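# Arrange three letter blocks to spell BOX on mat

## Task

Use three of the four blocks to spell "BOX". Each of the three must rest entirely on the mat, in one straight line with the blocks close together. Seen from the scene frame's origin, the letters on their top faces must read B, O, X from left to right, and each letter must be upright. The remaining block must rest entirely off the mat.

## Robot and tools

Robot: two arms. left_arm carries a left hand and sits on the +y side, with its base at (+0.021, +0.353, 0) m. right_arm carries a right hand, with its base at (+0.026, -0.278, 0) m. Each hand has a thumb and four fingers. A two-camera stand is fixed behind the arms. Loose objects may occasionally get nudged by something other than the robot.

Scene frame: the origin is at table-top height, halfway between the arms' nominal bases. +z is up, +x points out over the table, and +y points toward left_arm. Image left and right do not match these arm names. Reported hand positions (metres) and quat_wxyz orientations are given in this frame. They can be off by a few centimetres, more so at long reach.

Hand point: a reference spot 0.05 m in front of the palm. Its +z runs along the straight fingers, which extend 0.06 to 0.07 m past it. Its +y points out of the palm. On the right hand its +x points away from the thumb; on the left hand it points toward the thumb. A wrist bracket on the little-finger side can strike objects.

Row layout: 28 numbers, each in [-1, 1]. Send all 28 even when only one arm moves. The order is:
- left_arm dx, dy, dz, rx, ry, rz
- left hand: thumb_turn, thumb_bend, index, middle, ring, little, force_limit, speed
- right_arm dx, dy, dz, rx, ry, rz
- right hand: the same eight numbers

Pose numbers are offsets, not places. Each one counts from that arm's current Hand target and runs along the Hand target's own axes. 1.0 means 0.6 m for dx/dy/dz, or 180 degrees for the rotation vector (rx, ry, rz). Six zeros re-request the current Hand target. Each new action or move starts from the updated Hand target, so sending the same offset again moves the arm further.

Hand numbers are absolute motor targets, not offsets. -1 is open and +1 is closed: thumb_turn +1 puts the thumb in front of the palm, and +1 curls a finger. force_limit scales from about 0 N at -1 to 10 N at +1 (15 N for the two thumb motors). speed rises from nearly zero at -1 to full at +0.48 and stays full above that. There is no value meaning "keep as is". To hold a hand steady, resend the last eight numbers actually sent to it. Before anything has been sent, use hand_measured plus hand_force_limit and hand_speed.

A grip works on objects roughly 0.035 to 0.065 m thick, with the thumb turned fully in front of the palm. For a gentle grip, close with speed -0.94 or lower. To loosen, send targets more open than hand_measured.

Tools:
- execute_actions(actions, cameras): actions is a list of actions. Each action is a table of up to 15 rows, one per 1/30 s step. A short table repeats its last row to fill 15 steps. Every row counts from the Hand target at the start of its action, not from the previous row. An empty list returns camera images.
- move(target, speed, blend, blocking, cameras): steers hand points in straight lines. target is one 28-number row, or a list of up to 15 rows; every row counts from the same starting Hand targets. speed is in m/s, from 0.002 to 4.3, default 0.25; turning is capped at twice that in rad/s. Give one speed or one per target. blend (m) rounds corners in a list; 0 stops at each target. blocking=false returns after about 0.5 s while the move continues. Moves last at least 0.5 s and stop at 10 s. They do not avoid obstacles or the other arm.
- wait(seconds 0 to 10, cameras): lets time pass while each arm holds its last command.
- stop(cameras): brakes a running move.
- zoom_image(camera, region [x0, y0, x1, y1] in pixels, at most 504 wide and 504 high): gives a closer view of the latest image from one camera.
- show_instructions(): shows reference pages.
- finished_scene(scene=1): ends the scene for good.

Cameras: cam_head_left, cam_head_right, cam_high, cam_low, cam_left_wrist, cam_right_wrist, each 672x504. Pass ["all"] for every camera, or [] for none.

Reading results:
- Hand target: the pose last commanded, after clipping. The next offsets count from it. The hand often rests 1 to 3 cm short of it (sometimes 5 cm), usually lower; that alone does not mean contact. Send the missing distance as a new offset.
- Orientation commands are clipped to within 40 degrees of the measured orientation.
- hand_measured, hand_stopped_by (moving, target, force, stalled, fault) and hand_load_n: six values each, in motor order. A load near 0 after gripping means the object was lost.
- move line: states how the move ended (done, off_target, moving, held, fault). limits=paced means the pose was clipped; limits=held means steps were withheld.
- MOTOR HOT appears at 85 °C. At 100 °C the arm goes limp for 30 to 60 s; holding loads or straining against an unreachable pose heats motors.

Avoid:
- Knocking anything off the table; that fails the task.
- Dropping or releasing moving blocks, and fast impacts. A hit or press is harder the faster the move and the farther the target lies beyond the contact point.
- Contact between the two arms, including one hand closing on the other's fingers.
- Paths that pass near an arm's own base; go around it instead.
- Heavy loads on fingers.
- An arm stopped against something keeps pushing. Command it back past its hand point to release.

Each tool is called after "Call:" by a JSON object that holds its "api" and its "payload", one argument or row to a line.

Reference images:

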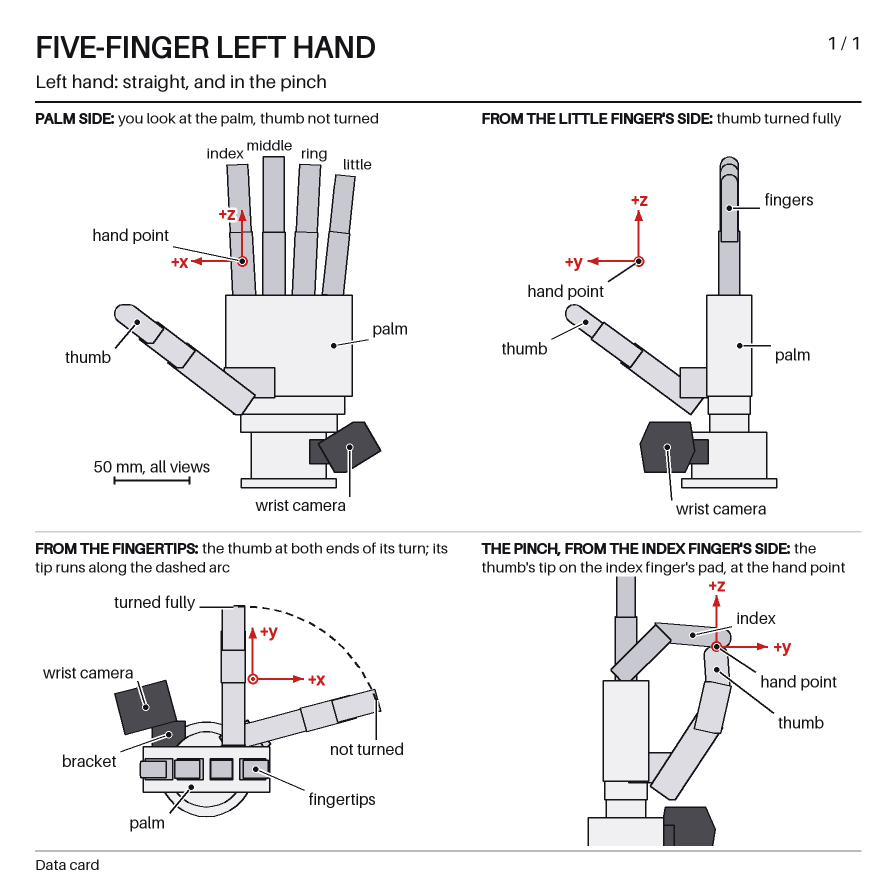

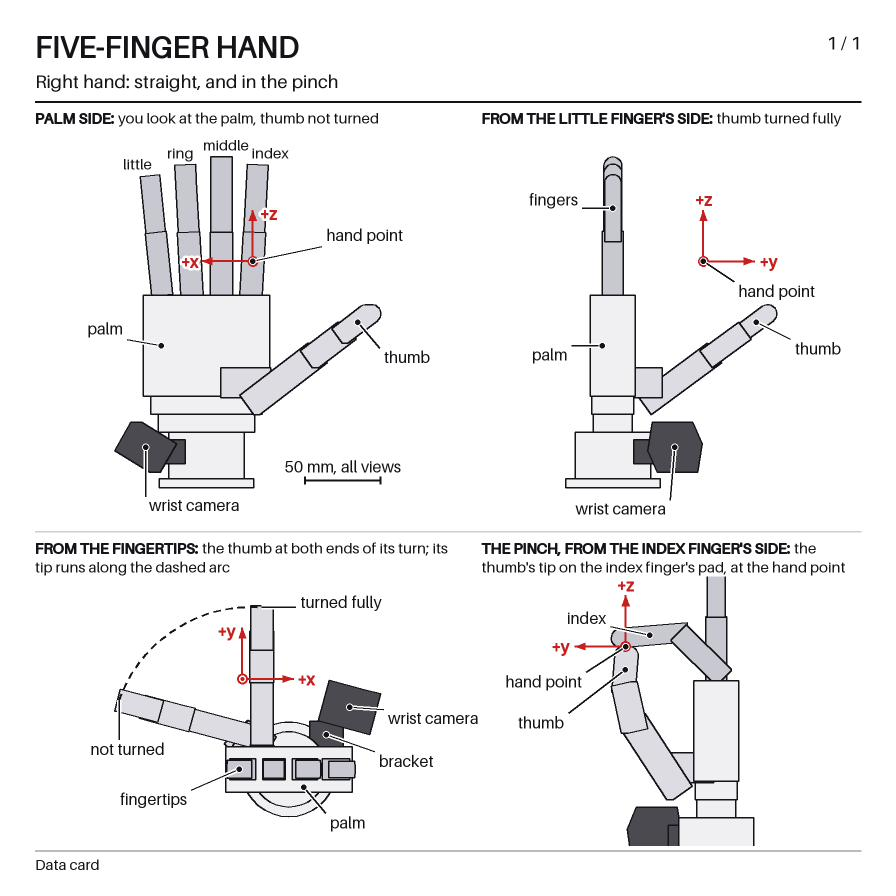

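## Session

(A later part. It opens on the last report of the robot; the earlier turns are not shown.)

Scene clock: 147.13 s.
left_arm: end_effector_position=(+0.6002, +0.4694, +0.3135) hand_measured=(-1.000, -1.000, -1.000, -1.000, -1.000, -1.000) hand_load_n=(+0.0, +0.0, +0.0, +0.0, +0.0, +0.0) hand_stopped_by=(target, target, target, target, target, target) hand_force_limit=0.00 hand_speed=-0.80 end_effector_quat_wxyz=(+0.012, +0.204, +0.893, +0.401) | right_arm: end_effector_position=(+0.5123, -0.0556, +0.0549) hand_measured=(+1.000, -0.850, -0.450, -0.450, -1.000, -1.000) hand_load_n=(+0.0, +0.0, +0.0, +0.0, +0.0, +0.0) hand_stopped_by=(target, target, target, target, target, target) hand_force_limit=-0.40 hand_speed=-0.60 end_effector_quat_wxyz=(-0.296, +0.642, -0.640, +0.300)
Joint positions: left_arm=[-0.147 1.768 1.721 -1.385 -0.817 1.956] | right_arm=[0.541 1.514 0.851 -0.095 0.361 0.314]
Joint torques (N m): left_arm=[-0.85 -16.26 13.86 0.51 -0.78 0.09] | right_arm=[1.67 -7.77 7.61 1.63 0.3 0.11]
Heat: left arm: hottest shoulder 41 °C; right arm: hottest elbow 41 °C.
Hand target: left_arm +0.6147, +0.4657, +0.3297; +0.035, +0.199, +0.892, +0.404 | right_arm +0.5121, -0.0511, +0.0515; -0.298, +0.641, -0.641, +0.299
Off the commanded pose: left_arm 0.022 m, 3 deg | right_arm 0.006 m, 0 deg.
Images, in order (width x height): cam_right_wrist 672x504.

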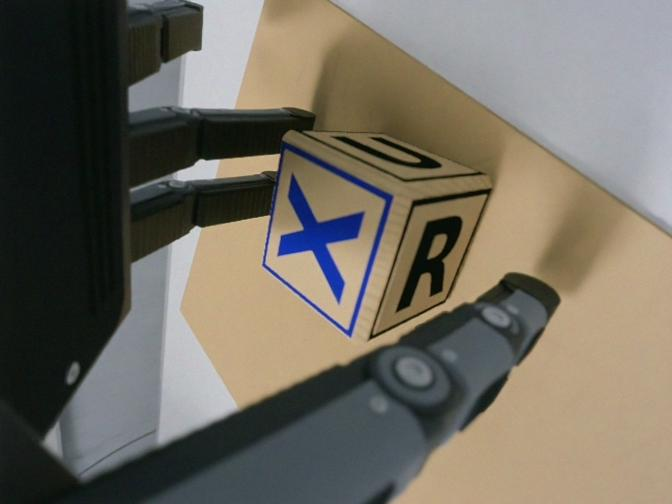

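Call:
{"api": "move", "payload": {
  "target": [
    [0,0,0,0,0,0,-1,-1,-1,-1,-1,-1,0,-0.8,0,-0.1277,-0.1072,0,0,0,1,-0.85,-0.45,-0.45,-1,-1,-0.4,-0.6],
    [0,0,0,0,0,0,-1,-1,-1,-1,-1,-1,0,-0.8,-0.5218,0.0952,-0.3557,0,-0.383,-0.3215,1,-0.85,-0.45,-0.45,-1,-1,-0.4,-0.6]
  ],
  "speed": [0.12,0.35],
  "blend": [0.03,0],
  "cameras": ["cam_right_wrist","cam_head_left","cam_low"]
}}

Scene clock: 152.50 s.
left_arm: end_effector_position=(+0.6002, +0.4694, +0.3135) hand_measured=(-1.000, -1.000, -1.000, -1.000, -1.000, -1.000) hand_load_n=(+0.0, +0.0, +0.0, +0.0, +0.0, +0.0) hand_stopped_by=(target, target, target, target, target, target) hand_force_limit=0.00 hand_speed=-0.80 end_effector_quat_wxyz=(+0.012, +0.204, +0.893, +0.401) | right_arm: end_effector_position=(+0.3014, +0.2456, +0.1261) hand_measured=(+1.000, -0.850, -0.450, -0.450, -1.000, -1.000) hand_load_n=(+0.0, +0.0, +0.0, +0.0, +0.0, +0.0) hand_stopped_by=(target, target, target, target, target, target) hand_force_limit=-0.40 hand_speed=-0.60 end_effector_quat_wxyz=(-0.409, +0.912, -0.012, -0.010)
Joint positions: left_arm=[-0.147 1.768 1.721 -1.385 -0.817 1.956] | right_arm=[1 1.649 1.25 -0.441 -0.468 -0.428]
Joint torques (N m): left_arm=[-0.85 -16.26 13.86 0.51 -0.78 0.09] | right_arm=[1.14 -11.34 13.01 0.59 -0.44 -0.16]
Heat: left arm: hottest shoulder 41 °C; right arm: hottest elbow 42 °C.
Hand target: left_arm +0.6147, +0.4657, +0.3297; +0.035, +0.199, +0.892, +0.404 | right_arm +0.3122, +0.2622, +0.1452; -0.423, +0.906, +0.000, +0.000
Off the commanded pose: left_arm 0.022 m, 3 deg | right_arm 0.027 m, 2 deg.
move: off_target (left_arm, right_arm)
Images, in order (width x height): cam_head_left 672x504, cam_low 672x504, cam_right_wrist 672x504.

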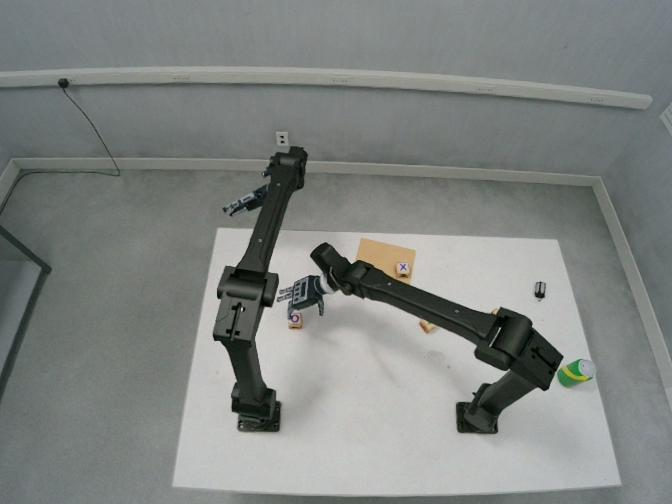

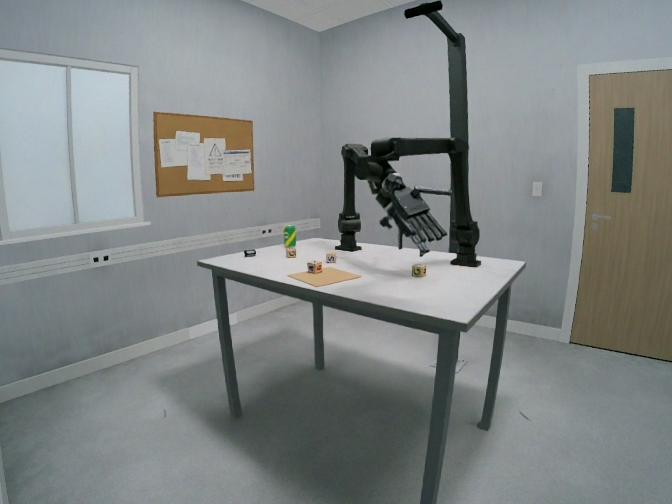

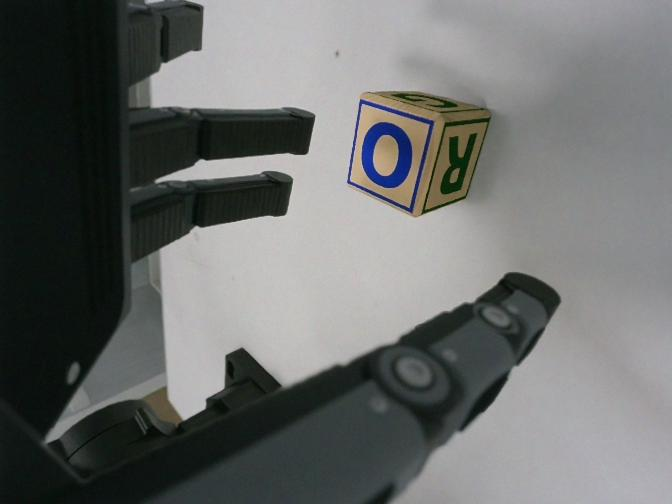

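Call:
{"api": "zoom_image", "payload": {
  "camera": "cam_right_wrist",
  "region": [330, 70, 510, 230]
}}

Scaled by 2.800.

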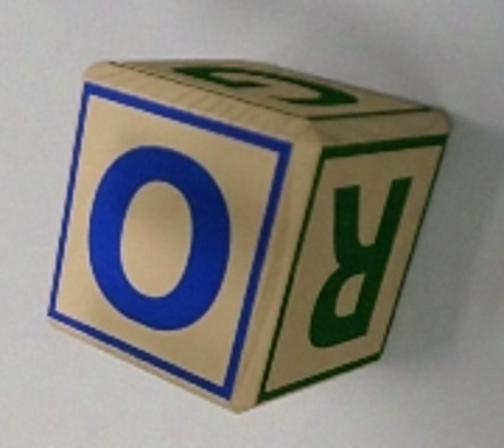

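Call:
{"api": "zoom_image", "payload": {
  "camera": "cam_head_left",
  "region": [340, 220, 440, 320]
}}

Call:
{"api": "zoom_image", "payload": {
  "camera": "cam_head_left",
  "region": [250, 270, 350, 370]
}}

Scaled by 5.040.

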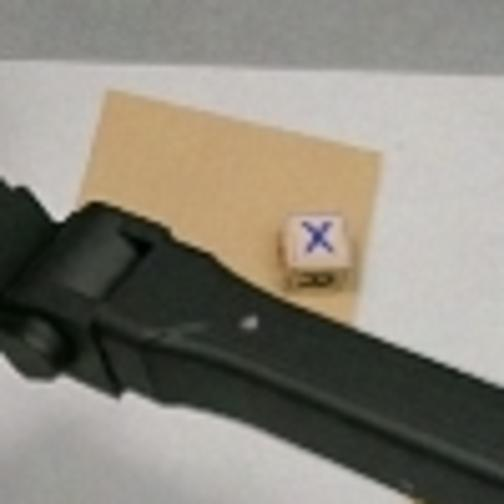

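Scaled by 5.040.

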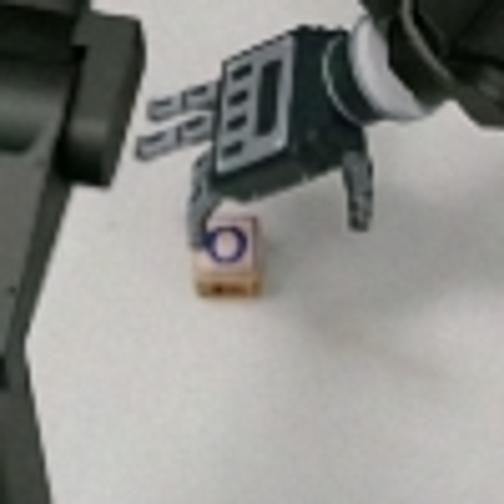

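Call:
{"api": "move", "payload": {
  "target": [0,0,0,0,0,0,-1,-1,-1,-1,-1,-1,0,-0.8,-0.0083,0.0447,0.1050,0,0,0,1,-1,-0.5,-0.5,-1,-1,-0.5,0],
  "speed": 0.12,
  "cameras": ["cam_right_wrist"]
}}

Call:
{"api": "zoom_image", "payload": {
  "camera": "cam_right_wrist",
  "region": [240, 60, 560, 380]
}}

Scene clock: 156.30 s.
left_arm: end_effector_position=(+0.6002, +0.4694, +0.3135) hand_measured=(-1.000, -1.000, -1.000, -1.000, -1.000, -1.000) hand_load_n=(+0.0, +0.0, +0.0, +0.0, +0.0, +0.5) hand_stopped_by=(target, target, target, target, target, target) hand_force_limit=0.00 hand_speed=-0.80 end_effector_quat_wxyz=(+0.012, +0.204, +0.893, +0.401) | right_arm: end_effector_position=(+0.2984, +0.2729, +0.0665) hand_measured=(+1.000, -1.000, -0.500, -0.500, -1.000, -1.000) hand_load_n=(+0.0, +0.0, +0.0, +0.0, +0.0, +0.0) hand_stopped_by=(target, target, target, target, target, target) hand_force_limit=-0.50 hand_speed=0.00 end_effector_quat_wxyz=(-0.402, +0.915, -0.004, -0.012)
Joint positions: left_arm=[-0.147 1.768 1.721 -1.385 -0.817 1.956] | right_arm=[1.037 1.773 1.25 -0.325 -0.446 -0.421]
Joint torques (N m): left_arm=[-0.91 -16.26 13.87 0.51 -0.78 0.09] | right_arm=[0.73 -12.81 11.25 1.73 -0.28 0.12]
Heat: left arm: hottest shoulder 41 °C; right arm: hottest elbow 42 °C.
Hand target: left_arm +0.6147, +0.4657, +0.3297; +0.035, +0.199, +0.892, +0.404 | right_arm +0.3072, +0.2932, +0.0841; -0.423, +0.906, +0.000, +0.000
Off the commanded pose: left_arm 0.022 m, 3 deg | right_arm 0.028 m, 3 deg.
move: off_target (left_arm, right_arm)
Images, in order (width x height): cam_right_wrist 672x504.

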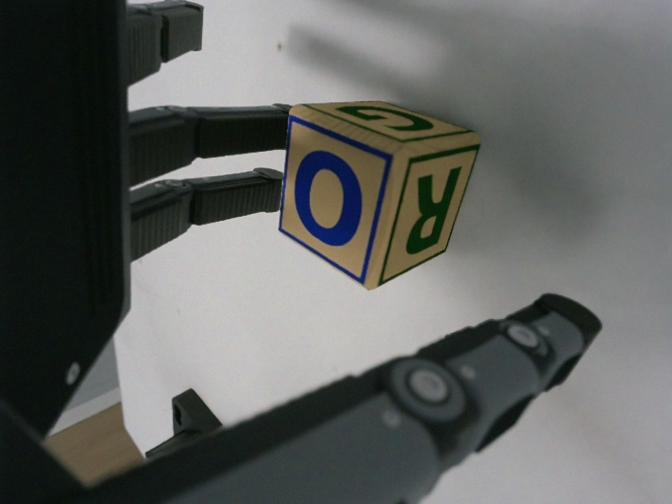

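Scaled by 1.575.

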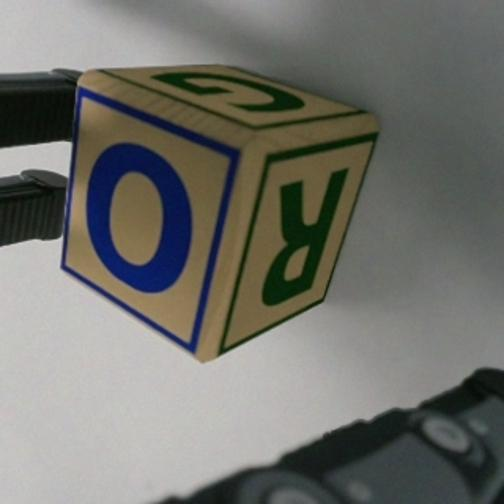

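Call:
{"api": "move", "payload": {
  "target": [0,0,0,0,0,0,-1,-1,-1,-1,-1,-1,0,-0.8,0.005,-0.0166,0.0198,0,0,0,1,-1,-0.5,-0.5,-1,-1,-0.5,0],
  "speed": 0.06,
  "cameras": ["cam_right_wrist"]
}}

Scene clock: 157.83 s.
left_arm: end_effector_position=(+0.6002, +0.4694, +0.3135) hand_measured=(-1.000, -1.000, -1.000, -1.000, -1.000, -1.000) hand_load_n=(+0.0, +0.0, +0.0, +0.0, +0.0, +0.0) hand_stopped_by=(target, target, target, target, target, target) hand_force_limit=0.00 hand_speed=-0.80 end_effector_quat_wxyz=(+0.012, +0.204, +0.893, +0.401) | right_arm: end_effector_position=(+0.3006, +0.2844, +0.0651) hand_measured=(+1.000, -1.000, -0.500, -0.500, -1.000, -1.000) hand_load_n=(+0.0, +0.0, +0.0, +0.0, +0.0, +0.0) hand_stopped_by=(target, target, target, target, target, target) hand_force_limit=-0.50 hand_speed=0.00 end_effector_quat_wxyz=(-0.403, +0.915, -0.004, -0.011)
Joint positions: left_arm=[-0.147 1.768 1.721 -1.385 -0.817 1.956] | right_arm=[1.045 1.798 1.28 -0.325 -0.439 -0.412]
Joint torques (N m): left_arm=[-0.91 -16.32 13.86 0.5 -0.78 0.09] | right_arm=[1.38 -12.16 12.29 1.33 -0.24 0.13]
Heat: left arm: hottest shoulder 41 °C; right arm: hottest elbow 42 °C.
Hand target: left_arm +0.6147, +0.4657, +0.3297; +0.035, +0.199, +0.892, +0.404 | right_arm +0.3102, +0.3087, +0.0840; -0.423, +0.906, +0.000, +0.000
Off the commanded pose: left_arm 0.022 m, 3 deg | right_arm 0.032 m, 3 deg.
move: off_target (left_arm, right_arm)
Images, in order (width x height): cam_right_wrist 672x504.

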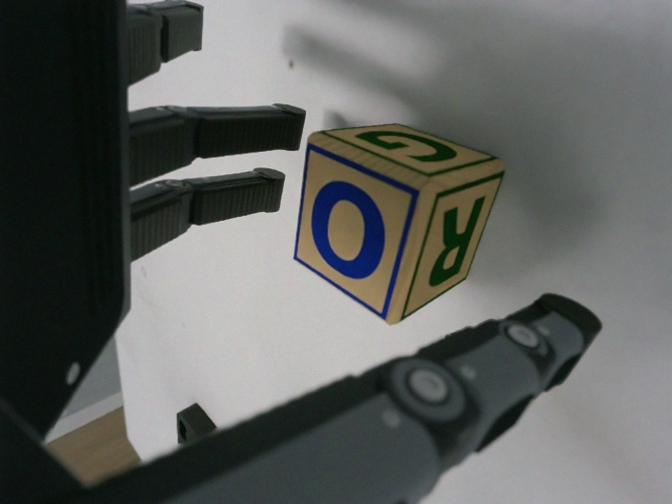

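Call:
{"api": "move", "payload": {
  "target": [0,0,0,0,0,0,-1,-1,-1,-1,-1,-1,0,-0.8,-0.0067,0.0329,-0.0029,0,0,0,1,-1,-0.5,-0.5,-1,-1,-0.5,0],
  "speed": 0.06,
  "cameras": ["cam_right_wrist"]
}}

Scene clock: 159.00 s.
left_arm: end_effector_position=(+0.6002, +0.4694, +0.3135) hand_measured=(-1.000, -1.000, -1.000, -1.000, -1.000, -1.000) hand_load_n=(+0.0, -0.5, +0.0, +0.0, +0.0, +0.0) hand_stopped_by=(target, target, target, target, target, target) hand_force_limit=0.00 hand_speed=-0.80 end_effector_quat_wxyz=(+0.012, +0.204, +0.893, +0.401) | right_arm: end_effector_position=(+0.3050, +0.2910, +0.0695) hand_measured=(+1.000, -1.000, -0.500, -0.500, -1.000, -1.000) hand_load_n=(+0.0, +0.0, +0.0, +0.0, +0.0, -0.5) hand_stopped_by=(target, target, target, target, target, target) hand_force_limit=-0.50 hand_speed=0.00 end_effector_quat_wxyz=(-0.416, +0.909, -0.001, -0.002)
Joint positions: left_arm=[-0.147 1.768 1.721 -1.385 -0.817 1.956] | right_arm=[1.045 1.798 1.281 -0.291 -0.439 -0.412]
Joint torques (N m): left_arm=[-0.85 -16.26 13.86 0.53 -0.77 0.09] | right_arm=[0.85 -13.33 8.17 1.94 -0.47 0.09]
Heat: left arm: hottest shoulder 41 °C; right arm: hottest elbow 42 °C.
Hand target: left_arm +0.6147, +0.4657, +0.3297; +0.035, +0.199, +0.892, +0.404 | right_arm +0.3061, +0.2946, +0.0700; -0.422, +0.906, +0.000, +0.000
Off the commanded pose: left_arm 0.022 m, 3 deg | right_arm 0.004 m, 1 deg.
move: off_target (left_arm)
Images, in order (width x height): cam_right_wrist 672x504.

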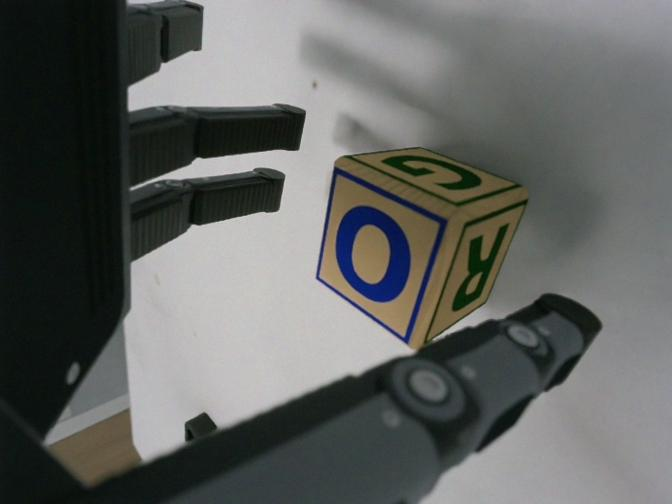

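Call:
{"api": "move", "payload": {
  "target": [0,0,0,0,0,0,-1,-1,-1,-1,-1,-1,0,-0.8,-0.005,0.026,0.0131,0,0,0,1,-1,-0.5,-0.5,-1,-1,-0.5,0],
  "speed": 0.06,
  "cameras": ["cam_right_wrist"]
}}

Scene clock: 160.33 s.
left_arm: end_effector_position=(+0.6002, +0.4694, +0.3135) hand_measured=(-1.000, -1.000, -1.000, -1.000, -1.000, -1.000) hand_load_n=(+0.0, +0.0, +0.0, +0.0, +0.0, +0.0) hand_stopped_by=(target, target, target, target, target, target) hand_force_limit=0.00 hand_speed=-0.80 end_effector_quat_wxyz=(+0.012, +0.204, +0.893, +0.401) | right_arm: end_effector_position=(+0.3027, +0.2875, +0.0577) hand_measured=(+1.000, -1.000, -0.500, -0.500, -1.000, -1.000) hand_load_n=(+0.0, +0.0, +0.0, +0.0, +0.5, +0.0) hand_stopped_by=(target, target, target, target, target, target) hand_force_limit=-0.50 hand_speed=0.00 end_effector_quat_wxyz=(-0.419, +0.908, +0.001, +0.000)
Joint positions: left_arm=[-0.147 1.768 1.721 -1.385 -0.817 1.956] | right_arm=[1.045 1.801 1.247 -0.244 -0.439 -0.412]
Joint torques (N m): left_arm=[-0.91 -16.26 13.86 0.51 -0.78 0.09] | right_arm=[0.32 -12.75 7.84 1.84 -0.43 0.07]
Heat: left arm: hottest shoulder 41 °C; right arm: hottest elbow 42 °C.
Hand target: left_arm +0.6147, +0.4657, +0.3297; +0.035, +0.199, +0.892, +0.404 | right_arm +0.3031, +0.2906, +0.0531; -0.423, +0.906, +0.000, +0.000
Off the commanded pose: left_arm 0.022 m, 3 deg | right_arm 0.006 m, 0 deg.
move: off_target (left_arm)
Images, in order (width x height): cam_right_wrist 672x504.

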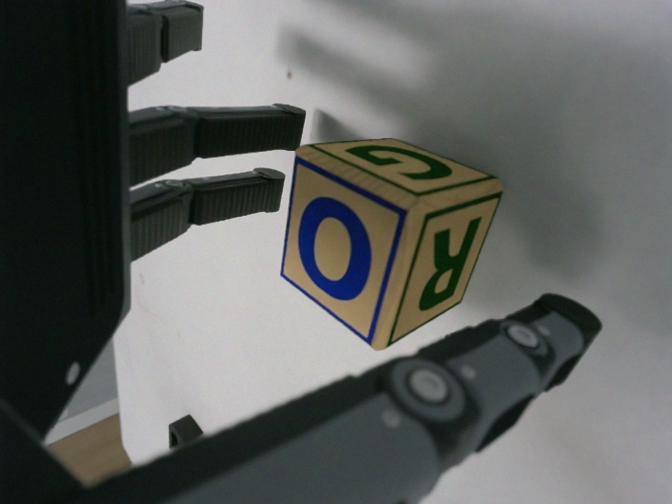

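Call:
{"api": "move", "payload": {
  "target": [0,0,0,0,0,0,-1,-1,-1,-1,-1,-1,0,-0.8,0,0.009,0.0075,0,0,0,1,-1,-0.5,-0.5,-1,-1,-0.5,0],
  "speed": 0.05
}}

Call:
{"api": "execute_actions", "payload": {
  "actions": [
    [[0,0,0,0,0,0,-1,-1,-1,-1,-1,-1,0,-0.8,0,0,0,0,0,0,1,-0.5,-0.3,-0.3,-1,-1,-0.4,0]],
    [[0,0,0,0,0,0,-1,-1,-1,-1,-1,-1,0,-0.8,0,0,0,0,0,0,1,-0.5,0.15,0.1,-1,-1,-0.4,-0.9]],
    [[0,0,0,0,0,0,-1,-1,-1,-1,-1,-1,0,-0.8,0,0,0,0,0,0,1,-0.5,0.15,0.1,-1,-1,-0.4,-0.9]]
  ],
  "cameras": ["cam_right_wrist"]
}}

Scene clock: 161.47 s.
left_arm: end_effector_position=(+0.6002, +0.4694, +0.3135) hand_measured=(-1.000, -1.000, -1.000, -1.000, -1.000, -1.000) hand_load_n=(+0.0, +0.0, +0.0, +0.0, +0.0, +0.0) hand_stopped_by=(target, target, target, target, target, target) hand_force_limit=0.00 hand_speed=-0.80 end_effector_quat_wxyz=(+0.012, +0.204, +0.893, +0.401) | right_arm: end_effector_position=(+0.3025, +0.2873, +0.0499) hand_measured=(+1.000, -1.000, -0.500, -0.500, -1.000, -1.000) hand_load_n=(+0.0, +0.0, +0.0, +0.0, +0.0, +0.0) hand_stopped_by=(target, target, target, target, target, target) hand_force_limit=-0.50 hand_speed=0.00 end_effector_quat_wxyz=(-0.419, +0.908, +0.000, +0.000)
Joint positions: left_arm=[-0.147 1.768 1.721 -1.385 -0.817 1.956] | right_arm=[1.045 1.812 1.239 -0.228 -0.439 -0.412]
Joint torques (N m): left_arm=[-0.91 -16.21 13.86 0.51 -0.77 0.09] | right_arm=[0.79 -12.22 7.83 1.76 -0.4 0.05]
Heat: left arm: hottest shoulder 41 °C; right arm: hottest elbow 42 °C.
Hand target: left_arm +0.6147, +0.4657, +0.3297; +0.035, +0.199, +0.892, +0.404 | right_arm +0.3031, +0.2906, +0.0460; -0.422, +0.906, +0.000, +0.000
Off the commanded pose: left_arm 0.022 m, 3 deg | right_arm 0.005 m, 1 deg.
move: off_target (left_arm)

Scene clock: 163.17 s.
left_arm: end_effector_position=(+0.6002, +0.4694, +0.3135) hand_measured=(-1.000, -1.000, -1.000, -1.000, -1.000, -1.000) hand_load_n=(+0.0, +0.0, +0.0, +0.0, +0.0, +0.0) hand_stopped_by=(target, target, target, target, target, target) hand_force_limit=0.00 hand_speed=-0.80 end_effector_quat_wxyz=(+0.012, +0.204, +0.893, +0.401) | right_arm: end_effector_position=(+0.3027, +0.2878, +0.0503) hand_measured=(+1.000, -0.502, -0.144, -0.172, -1.000, -1.000) hand_load_n=(-1.0, +4.0, +4.5, +1.5, +0.0, +0.0) hand_stopped_by=(target, target, force, force, target, target) hand_force_limit=-0.40 hand_speed=-0.90 end_effector_quat_wxyz=(-0.420, +0.908, +0.001, +0.000)
Joint positions: left_arm=[-0.147 1.768 1.721 -1.385 -0.817 1.956] | right_arm=[1.045 1.812 1.239 -0.225 -0.44 -0.412]
Joint torques (N m): left_arm=[-0.97 -16.26 13.86 0.51 -0.78 0.08] | right_arm=[0.15 -12.16 7.69 1.4 -0.34 0.04]
Heat: left arm: hottest shoulder 41 °C; right arm: hottest elbow 42 °C.
Hand target: left_arm +0.6147, +0.4657, +0.3297; +0.035, +0.199, +0.892, +0.404 | right_arm +0.3031, +0.2906, +0.0460; -0.422, +0.906, +0.000, +0.000
Off the commanded pose: left_arm 0.022 m, 3 deg | right_arm 0.005 m, 0 deg.
Images, in order (width x height): cam_right_wrist 672x504.

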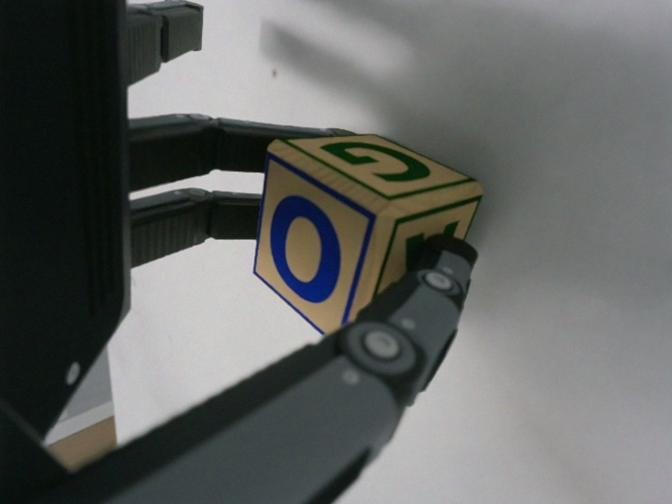

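Call:
{"api": "move", "payload": {
  "target": [
    [0,0,0,0,0,0,-1,-1,-1,-1,-1,-1,0,-0.8,0,-0.1149,-0.0965,0,0,0,1,-0.5,0.15,0.1,-1,-1,-0.4,-0.9],
    [0,0,0,0,0,0,-1,-1,-1,-1,-1,-1,0,-0.8,0.145,0.0447,-0.3228,0,0.383,0.3215,1,-0.5,0.15,0.1,-1,-1,-0.4,-0.9]
  ],
  "speed": [0.15,0.33],
  "blend": [0.03,0],
  "cameras": ["cam_right_wrist","cam_head_left"]
}}

Scene clock: 167.60 s.
left_arm: end_effector_position=(+0.6002, +0.4694, +0.3135) hand_measured=(-1.000, -1.000, -1.000, -1.000, -1.000, -1.000) hand_load_n=(+0.0, +0.0, +0.0, +0.0, +0.5, +0.0) hand_stopped_by=(target, target, target, target, target, target) hand_force_limit=0.00 hand_speed=-0.80 end_effector_quat_wxyz=(+0.012, +0.204, +0.893, +0.401) | right_arm: end_effector_position=(+0.3784, +0.1089, +0.1248) hand_measured=(+1.000, -0.502, -0.144, -0.172, -1.000, -1.000) hand_load_n=(-1.0, +4.5, +4.0, +2.0, +0.0, +0.0) hand_stopped_by=(target, target, force, force, target, target) hand_force_limit=-0.40 hand_speed=-0.90 end_effector_quat_wxyz=(-0.277, +0.655, -0.635, +0.302)
Joint positions: left_arm=[-0.147 1.768 1.721 -1.385 -0.817 1.956] | right_arm=[1.039 1.466 1.06 -0.619 0.681 0.745]
Joint torques (N m): left_arm=[-0.85 -16.21 13.86 0.53 -0.78 0.08] | right_arm=[1.08 -8.29 12.19 0.21 0.57 0.18]
Heat: left arm: hottest shoulder 41 °C; right arm: hottest elbow 42 °C.
Hand target: left_arm +0.6147, +0.4657, +0.3297; +0.035, +0.199, +0.892, +0.404 | right_arm +0.3901, +0.1250, +0.1500; -0.298, +0.641, -0.641, +0.299
Off the commanded pose: left_arm 0.022 m, 3 deg | right_arm 0.032 m, 3 deg.
move: off_target (left_arm, right_arm)
Images, in order (width x height): cam_head_left 672x504, cam_right_wrist 672x504.

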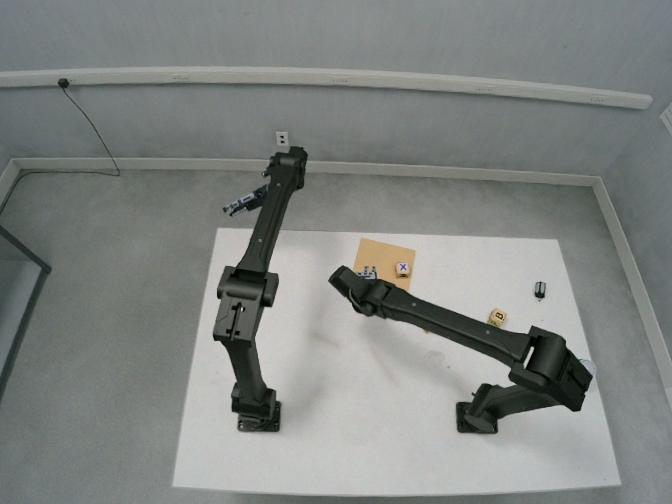

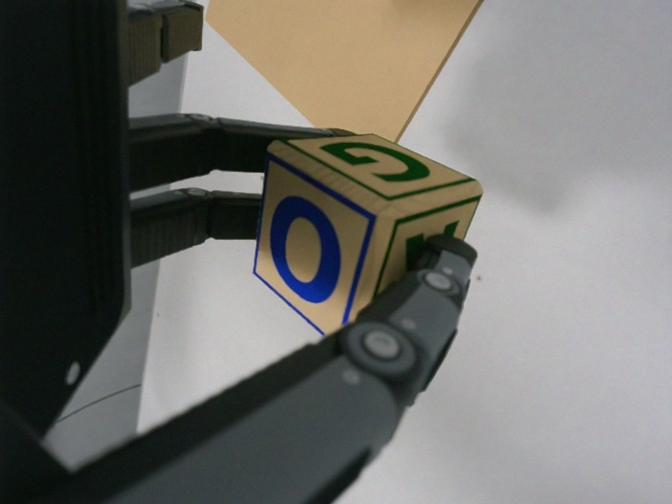

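Call:
{"api": "move", "payload": {
  "target": [0,0,0,0,0,0,-1,-1,-1,-1,-1,-1,0,-0.8,0,0.0868,0.0729,0,0,0,1,-0.5,0.15,0.1,-1,-1,-0.4,-0.9],
  "speed": 0.12,
  "cameras": ["cam_right_wrist"]
}}

Scene clock: 169.13 s.
left_arm: end_effector_position=(+0.6002, +0.4694, +0.3135) hand_measured=(-1.000, -1.000, -1.000, -1.000, -1.000, -1.000) hand_load_n=(+0.0, +0.0, +0.0, +0.0, +0.0, +0.0) hand_stopped_by=(target, target, target, target, target, target) hand_force_limit=0.00 hand_speed=-0.80 end_effector_quat_wxyz=(+0.012, +0.204, +0.893, +0.401) | right_arm: end_effector_position=(+0.3858, +0.1196, +0.0781) hand_measured=(+1.000, -0.502, -0.144, -0.172, -1.000, -1.000) hand_load_n=(-1.0, +4.0, +4.0, +1.5, +0.0, +0.0) hand_stopped_by=(target, target, force, force, target, target) hand_force_limit=-0.40 hand_speed=-0.90 end_effector_quat_wxyz=(-0.287, +0.650, -0.637, +0.300)
Joint positions: left_arm=[-0.147 1.768 1.721 -1.385 -0.817 1.956] | right_arm=[1.039 1.548 1.008 -0.463 0.682 0.747]
Joint torques (N m): left_arm=[-0.85 -16.26 13.87 0.51 -0.78 0.09] | right_arm=[1.49 -8.7 7.79 1.13 0.52 0.11]
Heat: left arm: hottest shoulder 41 °C; right arm: hottest elbow 42 °C.
Hand target: left_arm +0.6147, +0.4657, +0.3297; +0.035, +0.199, +0.892, +0.404 | right_arm +0.3901, +0.1250, +0.0820; -0.298, +0.641, -0.641, +0.299
Off the commanded pose: left_arm 0.022 m, 3 deg | right_arm 0.008 m, 2 deg.
move: off_target (left_arm)
Images, in order (width x height): cam_right_wrist 672x504.

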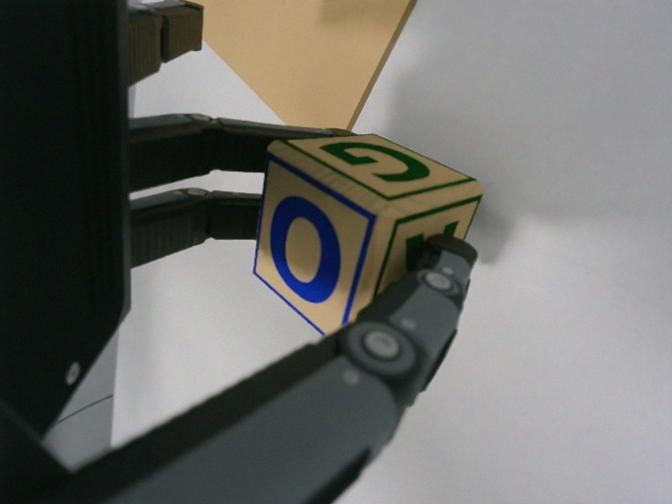

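Call:
{"api": "move", "payload": {
  "target": [0,0,0,0,0,0,-1,-1,-1,-1,-1,-1,0,-0.8,0,0.023,0.0193,0,0,0,1,-0.5,0.15,0.1,-1,-1,-0.4,-0.9],
  "speed": 0.06
}}

Call:
{"api": "move", "payload": {
  "target": [0,0,0,0,0,0,-1,-1,-1,-1,-1,-1,0,-0.8,0,0.0077,0.0064,0,0,0,1,-0.5,0.15,0.1,-1,-1,-0.4,-0.9],
  "speed": 0.04,
  "cameras": ["cam_right_wrist","cam_low"]
}}

Call:
{"api": "zoom_image", "payload": {
  "camera": "cam_low",
  "region": [320, 220, 420, 300]
}}

Scene clock: 170.33 s.
left_arm: end_effector_position=(+0.6002, +0.4694, +0.3135) hand_measured=(-1.000, -1.000, -1.000, -1.000, -1.000, -1.000) hand_load_n=(+0.0, +0.0, +0.0, -0.5, +0.0, +0.0) hand_stopped_by=(target, target, target, target, target, target) hand_force_limit=0.00 hand_speed=-0.80 end_effector_quat_wxyz=(+0.012, +0.204, +0.893, +0.401) | right_arm: end_effector_position=(+0.3867, +0.1210, +0.0635) hand_measured=(+1.000, -0.502, -0.144, -0.172, -1.000, -1.000) hand_load_n=(-0.5, +4.0, +4.0, +2.0, +0.0, +0.0) hand_stopped_by=(target, target, force, force, target, target) hand_force_limit=-0.40 hand_speed=-0.90 end_effector_quat_wxyz=(-0.290, +0.648, -0.637, +0.300)
Joint positions: left_arm=[-0.147 1.768 1.721 -1.385 -0.817 1.956] | right_arm=[1.039 1.571 0.987 -0.412 0.682 0.747]
Joint torques (N m): left_arm=[-0.85 -16.26 13.85 0.5 -0.77 0.09] | right_arm=[0.67 -9.47 7.47 1.33 0.55 0.11]
Heat: left arm: hottest shoulder 41 °C; right arm: hottest elbow 42 °C.
Hand target: left_arm +0.6147, +0.4657, +0.3297; +0.035, +0.199, +0.892, +0.404 | right_arm +0.3901, +0.1250, +0.0639; -0.298, +0.641, -0.641, +0.299
Off the commanded pose: left_arm 0.022 m, 3 deg | right_arm 0.005 m, 1 deg.
move: off_target (left_arm)

Scene clock: 171.23 s.
left_arm: end_effector_position=(+0.6002, +0.4694, +0.3135) hand_measured=(-1.000, -1.000, -1.000, -1.000, -1.000, -1.000) hand_load_n=(+0.0, +0.0, +0.0, +0.0, +0.0, +0.0) hand_stopped_by=(target, target, target, target, target, target) hand_force_limit=0.00 hand_speed=-0.80 end_effector_quat_wxyz=(+0.012, +0.204, +0.893, +0.401) | right_arm: end_effector_position=(+0.3870, +0.1214, +0.0590) hand_measured=(+1.000, -0.502, -0.144, -0.172, -1.000, -1.000) hand_load_n=(-0.5, +4.5, +4.0, +2.0, +0.0, +0.0) hand_stopped_by=(target, target, force, force, target, target) hand_force_limit=-0.40 hand_speed=-0.90 end_effector_quat_wxyz=(-0.291, +0.647, -0.637, +0.300)
Joint positions: left_arm=[-0.147 1.768 1.721 -1.385 -0.817 1.956] | right_arm=[1.039 1.579 0.981 -0.396 0.682 0.747]
Joint torques (N m): left_arm=[-0.91 -16.26 13.87 0.51 -0.78 0.09] | right_arm=[0.26 -9.05 7.36 1.26 0.51 0.12]
Heat: left arm: hottest shoulder 41 °C; right arm: hottest elbow 42 °C.
Hand target: left_arm +0.6147, +0.4657, +0.3297; +0.035, +0.199, +0.892, +0.404 | right_arm +0.3900, +0.1250, +0.0580; -0.298, +0.641, -0.641, +0.299
Off the commanded pose: left_arm 0.022 m, 3 deg | right_arm 0.005 m, 1 deg.
move: off_target (left_arm)
Images, in order (width x height): cam_low 672x504, cam_right_wrist 672x504.

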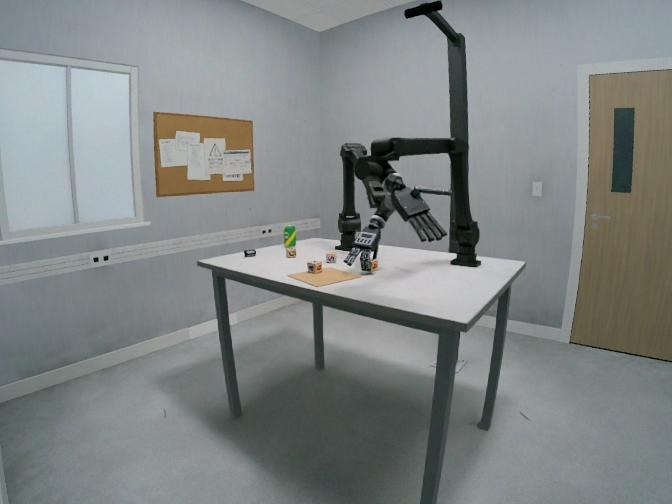

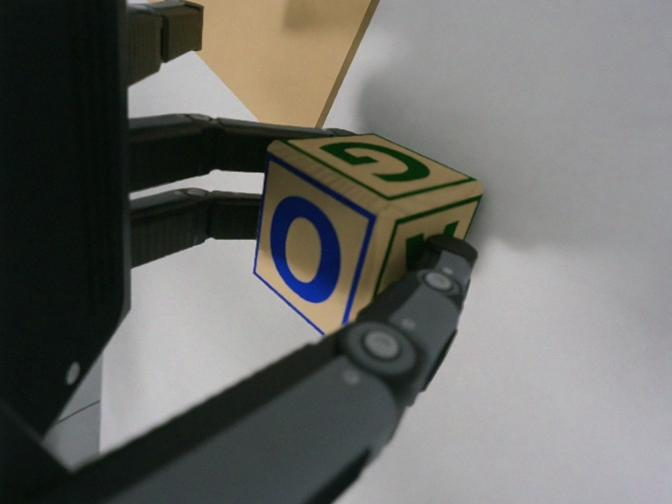

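Scaled by 5.040.

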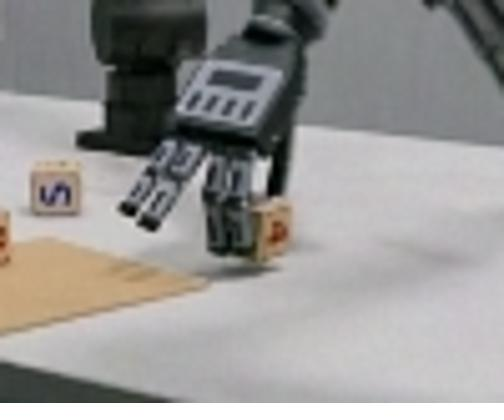

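Call:
{"api": "move", "payload": {
  "target": [0,0,0,0,0,0,-1,-1,-1,-1,-1,-1,0,-0.8,0,0.0064,0.0054,0,0,0,1,-0.5,0.15,0.1,-1,-1,-0.4,-0.9],
  "speed": 0.04
}}

Call:
{"api": "move", "payload": {
  "target": [0,0,0,0,0,0,-1,-1,-1,-1,-1,-1,0,-0.8,0,0.0045,0.0038,0,0,0,1,-0.5,0.15,0.1,-1,-1,-0.4,-0.9],
  "speed": 0.03,
  "cameras": ["cam_right_wrist","cam_low"]
}}

Call:
{"api": "zoom_image", "payload": {
  "camera": "cam_low",
  "region": [345, 240, 405, 290]
}}

Scene clock: 172.23 s.
left_arm: end_effector_position=(+0.6002, +0.4694, +0.3135) hand_measured=(-1.000, -1.000, -1.000, -1.000, -1.000, -1.000) hand_load_n=(+0.0, +0.0, +0.0, +0.0, +0.0, +0.0) hand_stopped_by=(target, target, target, target, target, target) hand_force_limit=0.00 hand_speed=-0.80 end_effector_quat_wxyz=(+0.012, +0.204, +0.893, +0.401) | right_arm: end_effector_position=(+0.3871, +0.1215, +0.0542) hand_measured=(+1.000, -0.502, -0.144, -0.172, -1.000, -1.000) hand_load_n=(-0.5, +4.0, +4.5, +1.5, +0.0, +0.0) hand_stopped_by=(target, target, force, force, target, target) hand_force_limit=-0.40 hand_speed=-0.90 end_effector_quat_wxyz=(-0.292, +0.647, -0.637, +0.300)
Joint positions: left_arm=[-0.147 1.768 1.721 -1.385 -0.817 1.956] | right_arm=[1.039 1.587 0.975 -0.381 0.682 0.747]
Joint torques (N m): left_arm=[-0.85 -16.26 13.85 0.53 -0.78 0.09] | right_arm=[0.15 -8.76 7.39 1.31 0.48 0.12]
Heat: left arm: hottest shoulder 41 °C; right arm: hottest elbow 42 °C.
Hand target: left_arm +0.6147, +0.4657, +0.3297; +0.035, +0.199, +0.892, +0.404 | right_arm +0.3900, +0.1250, +0.0530; -0.299, +0.641, -0.641, +0.299
Off the commanded pose: left_arm 0.022 m, 3 deg | right_arm 0.005 m, 1 deg.
move: off_target (left_arm)

Scene clock: 173.00 s.
left_arm: end_effector_position=(+0.6002, +0.4694, +0.3135) hand_measured=(-1.000, -1.000, -1.000, -1.000, -1.000, -1.000) hand_load_n=(+0.0, +0.0, +0.0, -0.5, +0.0, +0.0) hand_stopped_by=(target, target, target, target, target, target) hand_force_limit=0.00 hand_speed=-0.80 end_effector_quat_wxyz=(+0.012, +0.204, +0.893, +0.401) | right_arm: end_effector_position=(+0.3882, +0.1231, +0.0527) hand_measured=(+1.000, -0.502, -0.144, -0.172, -1.000, -1.000) hand_load_n=(-1.0, +4.5, +4.5, +1.5, +0.0, +0.0) hand_stopped_by=(target, target, force, force, target, target) hand_force_limit=-0.40 hand_speed=-0.90 end_effector_quat_wxyz=(-0.294, +0.646, -0.638, +0.299)
Joint positions: left_arm=[-0.147 1.768 1.721 -1.385 -0.817 1.956] | right_arm=[1.039 1.592 0.975 -0.371 0.682 0.747]
Joint torques (N m): left_arm=[-0.79 -16.26 13.87 0.51 -0.77 0.08] | right_arm=[0.97 -8.59 7.04 1.57 0.47 0.14]
Heat: left arm: hottest shoulder 41 °C; right arm: hottest elbow 42 °C.
Hand target: left_arm +0.6147, +0.4657, +0.3297; +0.035, +0.199, +0.892, +0.404 | right_arm +0.3900, +0.1250, +0.0494; -0.298, +0.641, -0.641, +0.299
Off the commanded pose: left_arm 0.022 m, 3 deg | right_arm 0.004 m, 1 deg.
move: off_target (left_arm)
Images, in order (width x height): cam_low 672x504, cam_right_wrist 672x504.

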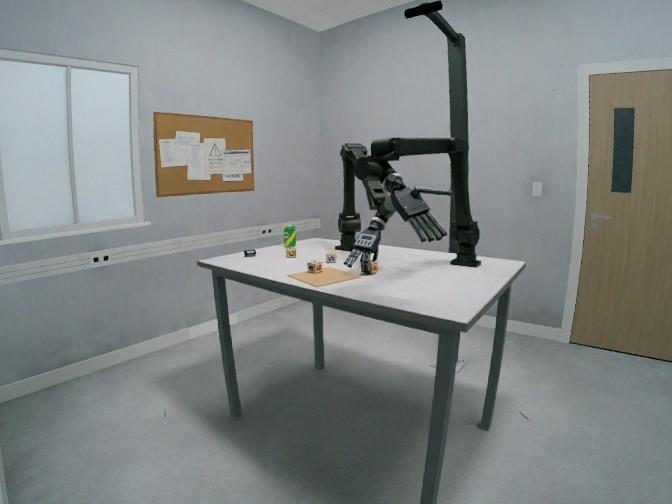

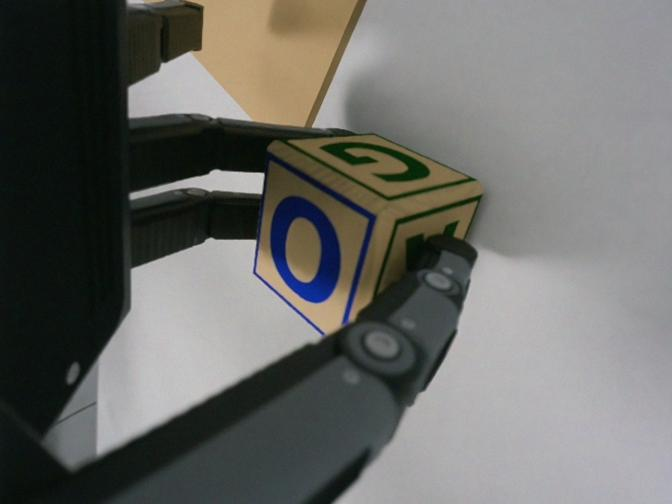

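Scaled by 8.400.

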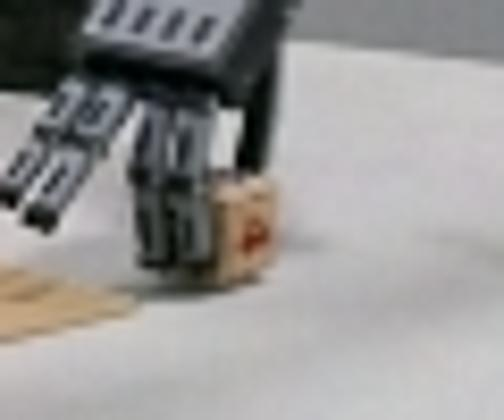

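Call:
{"api": "move", "payload": {
  "target": [0,0,0,0,0,0,-1,-1,-1,-1,-1,-1,0,-0.8,0,0.0038,0.0032,0,0,0,1,-0.5,0.15,0.1,-1,-1,-0.4,-0.9],
  "speed": 0.03
}}

Scene clock: 173.97 s.
left_arm: end_effector_position=(+0.6002, +0.4694, +0.3135) hand_measured=(-1.000, -1.000, -1.000, -1.000, -1.000, -1.000) hand_load_n=(+0.0, +0.0, +0.0, +0.5, +0.0, +0.0) hand_stopped_by=(target, target, target, target, target, target) hand_force_limit=0.00 hand_speed=-0.80 end_effector_quat_wxyz=(+0.012, +0.204, +0.893, +0.401) | right_arm: end_effector_position=(+0.3874, +0.1219, +0.0482) hand_measured=(+1.000, -0.502, -0.144, -0.172, -1.000, -1.000) hand_load_n=(-1.0, +4.0, +4.0, +1.5, +0.0, +0.0) hand_stopped_by=(target, target, force, force, target, target) hand_force_limit=-0.40 hand_speed=-0.90 end_effector_quat_wxyz=(-0.292, +0.647, -0.637, +0.299)
Joint positions: left_arm=[-0.147 1.768 1.721 -1.385 -0.817 1.956] | right_arm=[1.039 1.597 0.968 -0.363 0.682 0.747]
Joint torques (N m): left_arm=[-0.91 -16.32 13.87 0.51 -0.78 0.09] | right_arm=[0.32 -8.12 7.17 1.24 0.53 0.1]
Heat: left arm: hottest shoulder 41 °C; right arm: hottest elbow 42 °C.
Hand target: left_arm +0.6147, +0.4657, +0.3297; +0.035, +0.199, +0.892, +0.404 | right_arm +0.3900, +0.1251, +0.0464; -0.298, +0.641, -0.641, +0.299
Off the commanded pose: left_arm 0.022 m, 3 deg | right_arm 0.004 m, 1 deg.
move: off_target (left_arm)

Call:
{"api": "move", "payload": {
  "target": [0,0,0,0,0,0,-1,-1,-1,-1,-1,-1,0,-0.8,0,0.0038,0.0032,0,0,0,1,-0.5,0.15,0.1,-1,-1,-0.4,-0.9],
  "speed": 0.03,
  "cameras": ["cam_right_wrist","cam_low"]
}}

Call:
{"api": "zoom_image", "payload": {
  "camera": "cam_low",
  "region": [345, 240, 405, 290]
}}

Scene clock: 174.83 s.
left_arm: end_effector_position=(+0.6002, +0.4694, +0.3135) hand_measured=(-1.000, -1.000, -1.000, -1.000, -1.000, -1.000) hand_load_n=(+0.0, +0.0, +0.0, +0.0, +0.0, +0.0) hand_stopped_by=(target, target, target, target, target, target) hand_force_limit=0.00 hand_speed=-0.80 end_effector_quat_wxyz=(+0.012, +0.204, +0.893, +0.401) | right_arm: end_effector_position=(+0.3884, +0.1234, +0.0481) hand_measured=(+1.000, -0.502, -0.144, -0.172, -1.000, -1.000) hand_load_n=(-1.0, +4.0, +4.0, +1.5, +0.0, +0.0) hand_stopped_by=(target, target, force, force, target, target) hand_force_limit=-0.40 hand_speed=-0.90 end_effector_quat_wxyz=(-0.295, +0.646, -0.638, +0.299)
Joint positions: left_arm=[-0.147 1.768 1.721 -1.385 -0.817 1.956] | right_arm=[1.039 1.6 0.968 -0.355 0.682 0.747]
Joint torques (N m): left_arm=[-0.97 -16.21 13.85 0.5 -0.78 0.09] | right_arm=[0.38 -8.12 6.86 1.61 0.44 0.14]
Heat: left arm: hottest shoulder 41 °C; right arm: hottest elbow 42 °C.
Hand target: left_arm +0.6147, +0.4657, +0.3297; +0.035, +0.199, +0.892, +0.404 | right_arm +0.3900, +0.1251, +0.0434; -0.299, +0.641, -0.641, +0.299
Off the commanded pose: left_arm 0.022 m, 3 deg | right_arm 0.005 m, 1 deg.
move: off_target (left_arm)
Images, in order (width x height): cam_low 672x504, cam_right_wrist 672x504.

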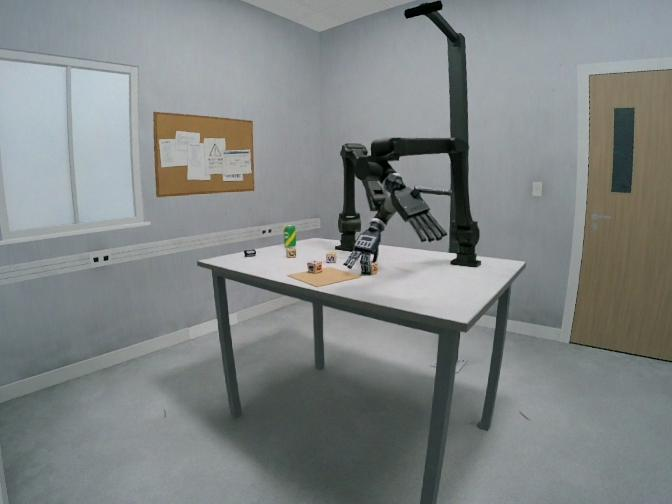

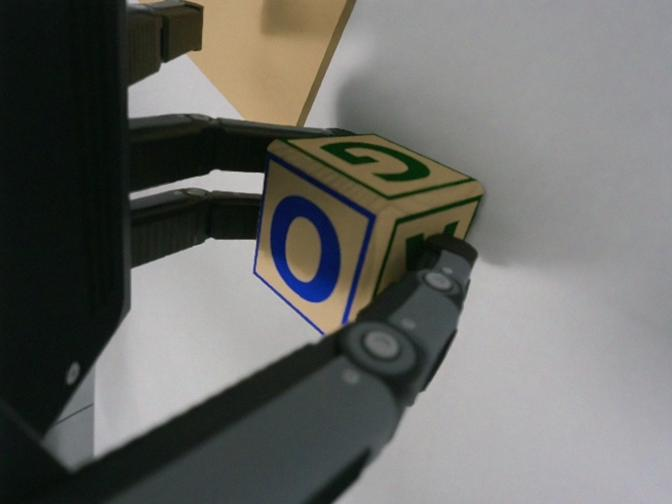

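Scaled by 8.400.

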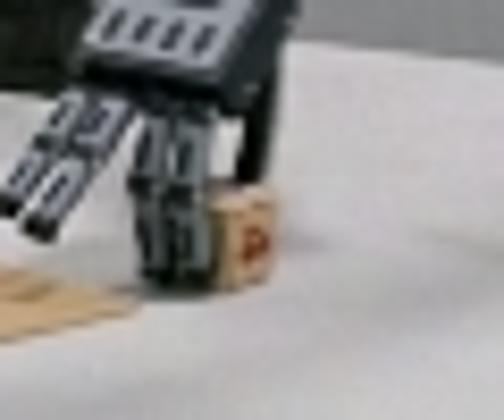

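Call:
{"api": "move", "payload": {
  "target": [0,0,0,0,0,0,-1,-1,-1,-1,-1,-1,0,-0.8,0,0.0038,0.0032,0,0,0,1,-0.5,0.15,0.1,-1,-1,-0.4,-0.9],
  "speed": 0.03
}}

Scene clock: 175.67 s.
left_arm: end_effector_position=(+0.6002, +0.4694, +0.3135) hand_measured=(-1.000, -1.000, -1.000, -1.000, -1.000, -1.000) hand_load_n=(+0.0, +0.0, +0.0, +0.0, +0.0, +0.0) hand_stopped_by=(target, target, target, target, target, target) hand_force_limit=0.00 hand_speed=-0.80 end_effector_quat_wxyz=(+0.012, +0.204, +0.893, +0.401) | right_arm: end_effector_position=(+0.3889, +0.1232, +0.0467) hand_measured=(+1.000, -0.502, -0.144, -0.172, -1.000, -1.000) hand_load_n=(-1.0, +2.5, +3.0, +0.0, +0.0, +0.0) hand_stopped_by=(target, target, force, force, target, target) hand_force_limit=-0.40 hand_speed=-0.90 end_effector_quat_wxyz=(-0.296, +0.645, -0.638, +0.300)
Joint positions: left_arm=[-0.147 1.768 1.721 -1.385 -0.817 1.956] | right_arm=[1.039 1.602 0.965 -0.346 0.685 0.747]
Joint torques (N m): left_arm=[-0.91 -16.26 13.87 0.53 -0.78 0.09] | right_arm=[0.91 -8.94 6.79 1.46 0.43 0.08]
Heat: left arm: hottest shoulder 41 °C; right arm: hottest elbow 42 °C.
Hand target: left_arm +0.6147, +0.4657, +0.3297; +0.035, +0.199, +0.892, +0.404 | right_arm +0.3900, +0.1250, +0.0404; -0.298, +0.641, -0.641, +0.299
Off the commanded pose: left_arm 0.022 m, 3 deg | right_arm 0.007 m, 1 deg.
move: off_target (left_arm)


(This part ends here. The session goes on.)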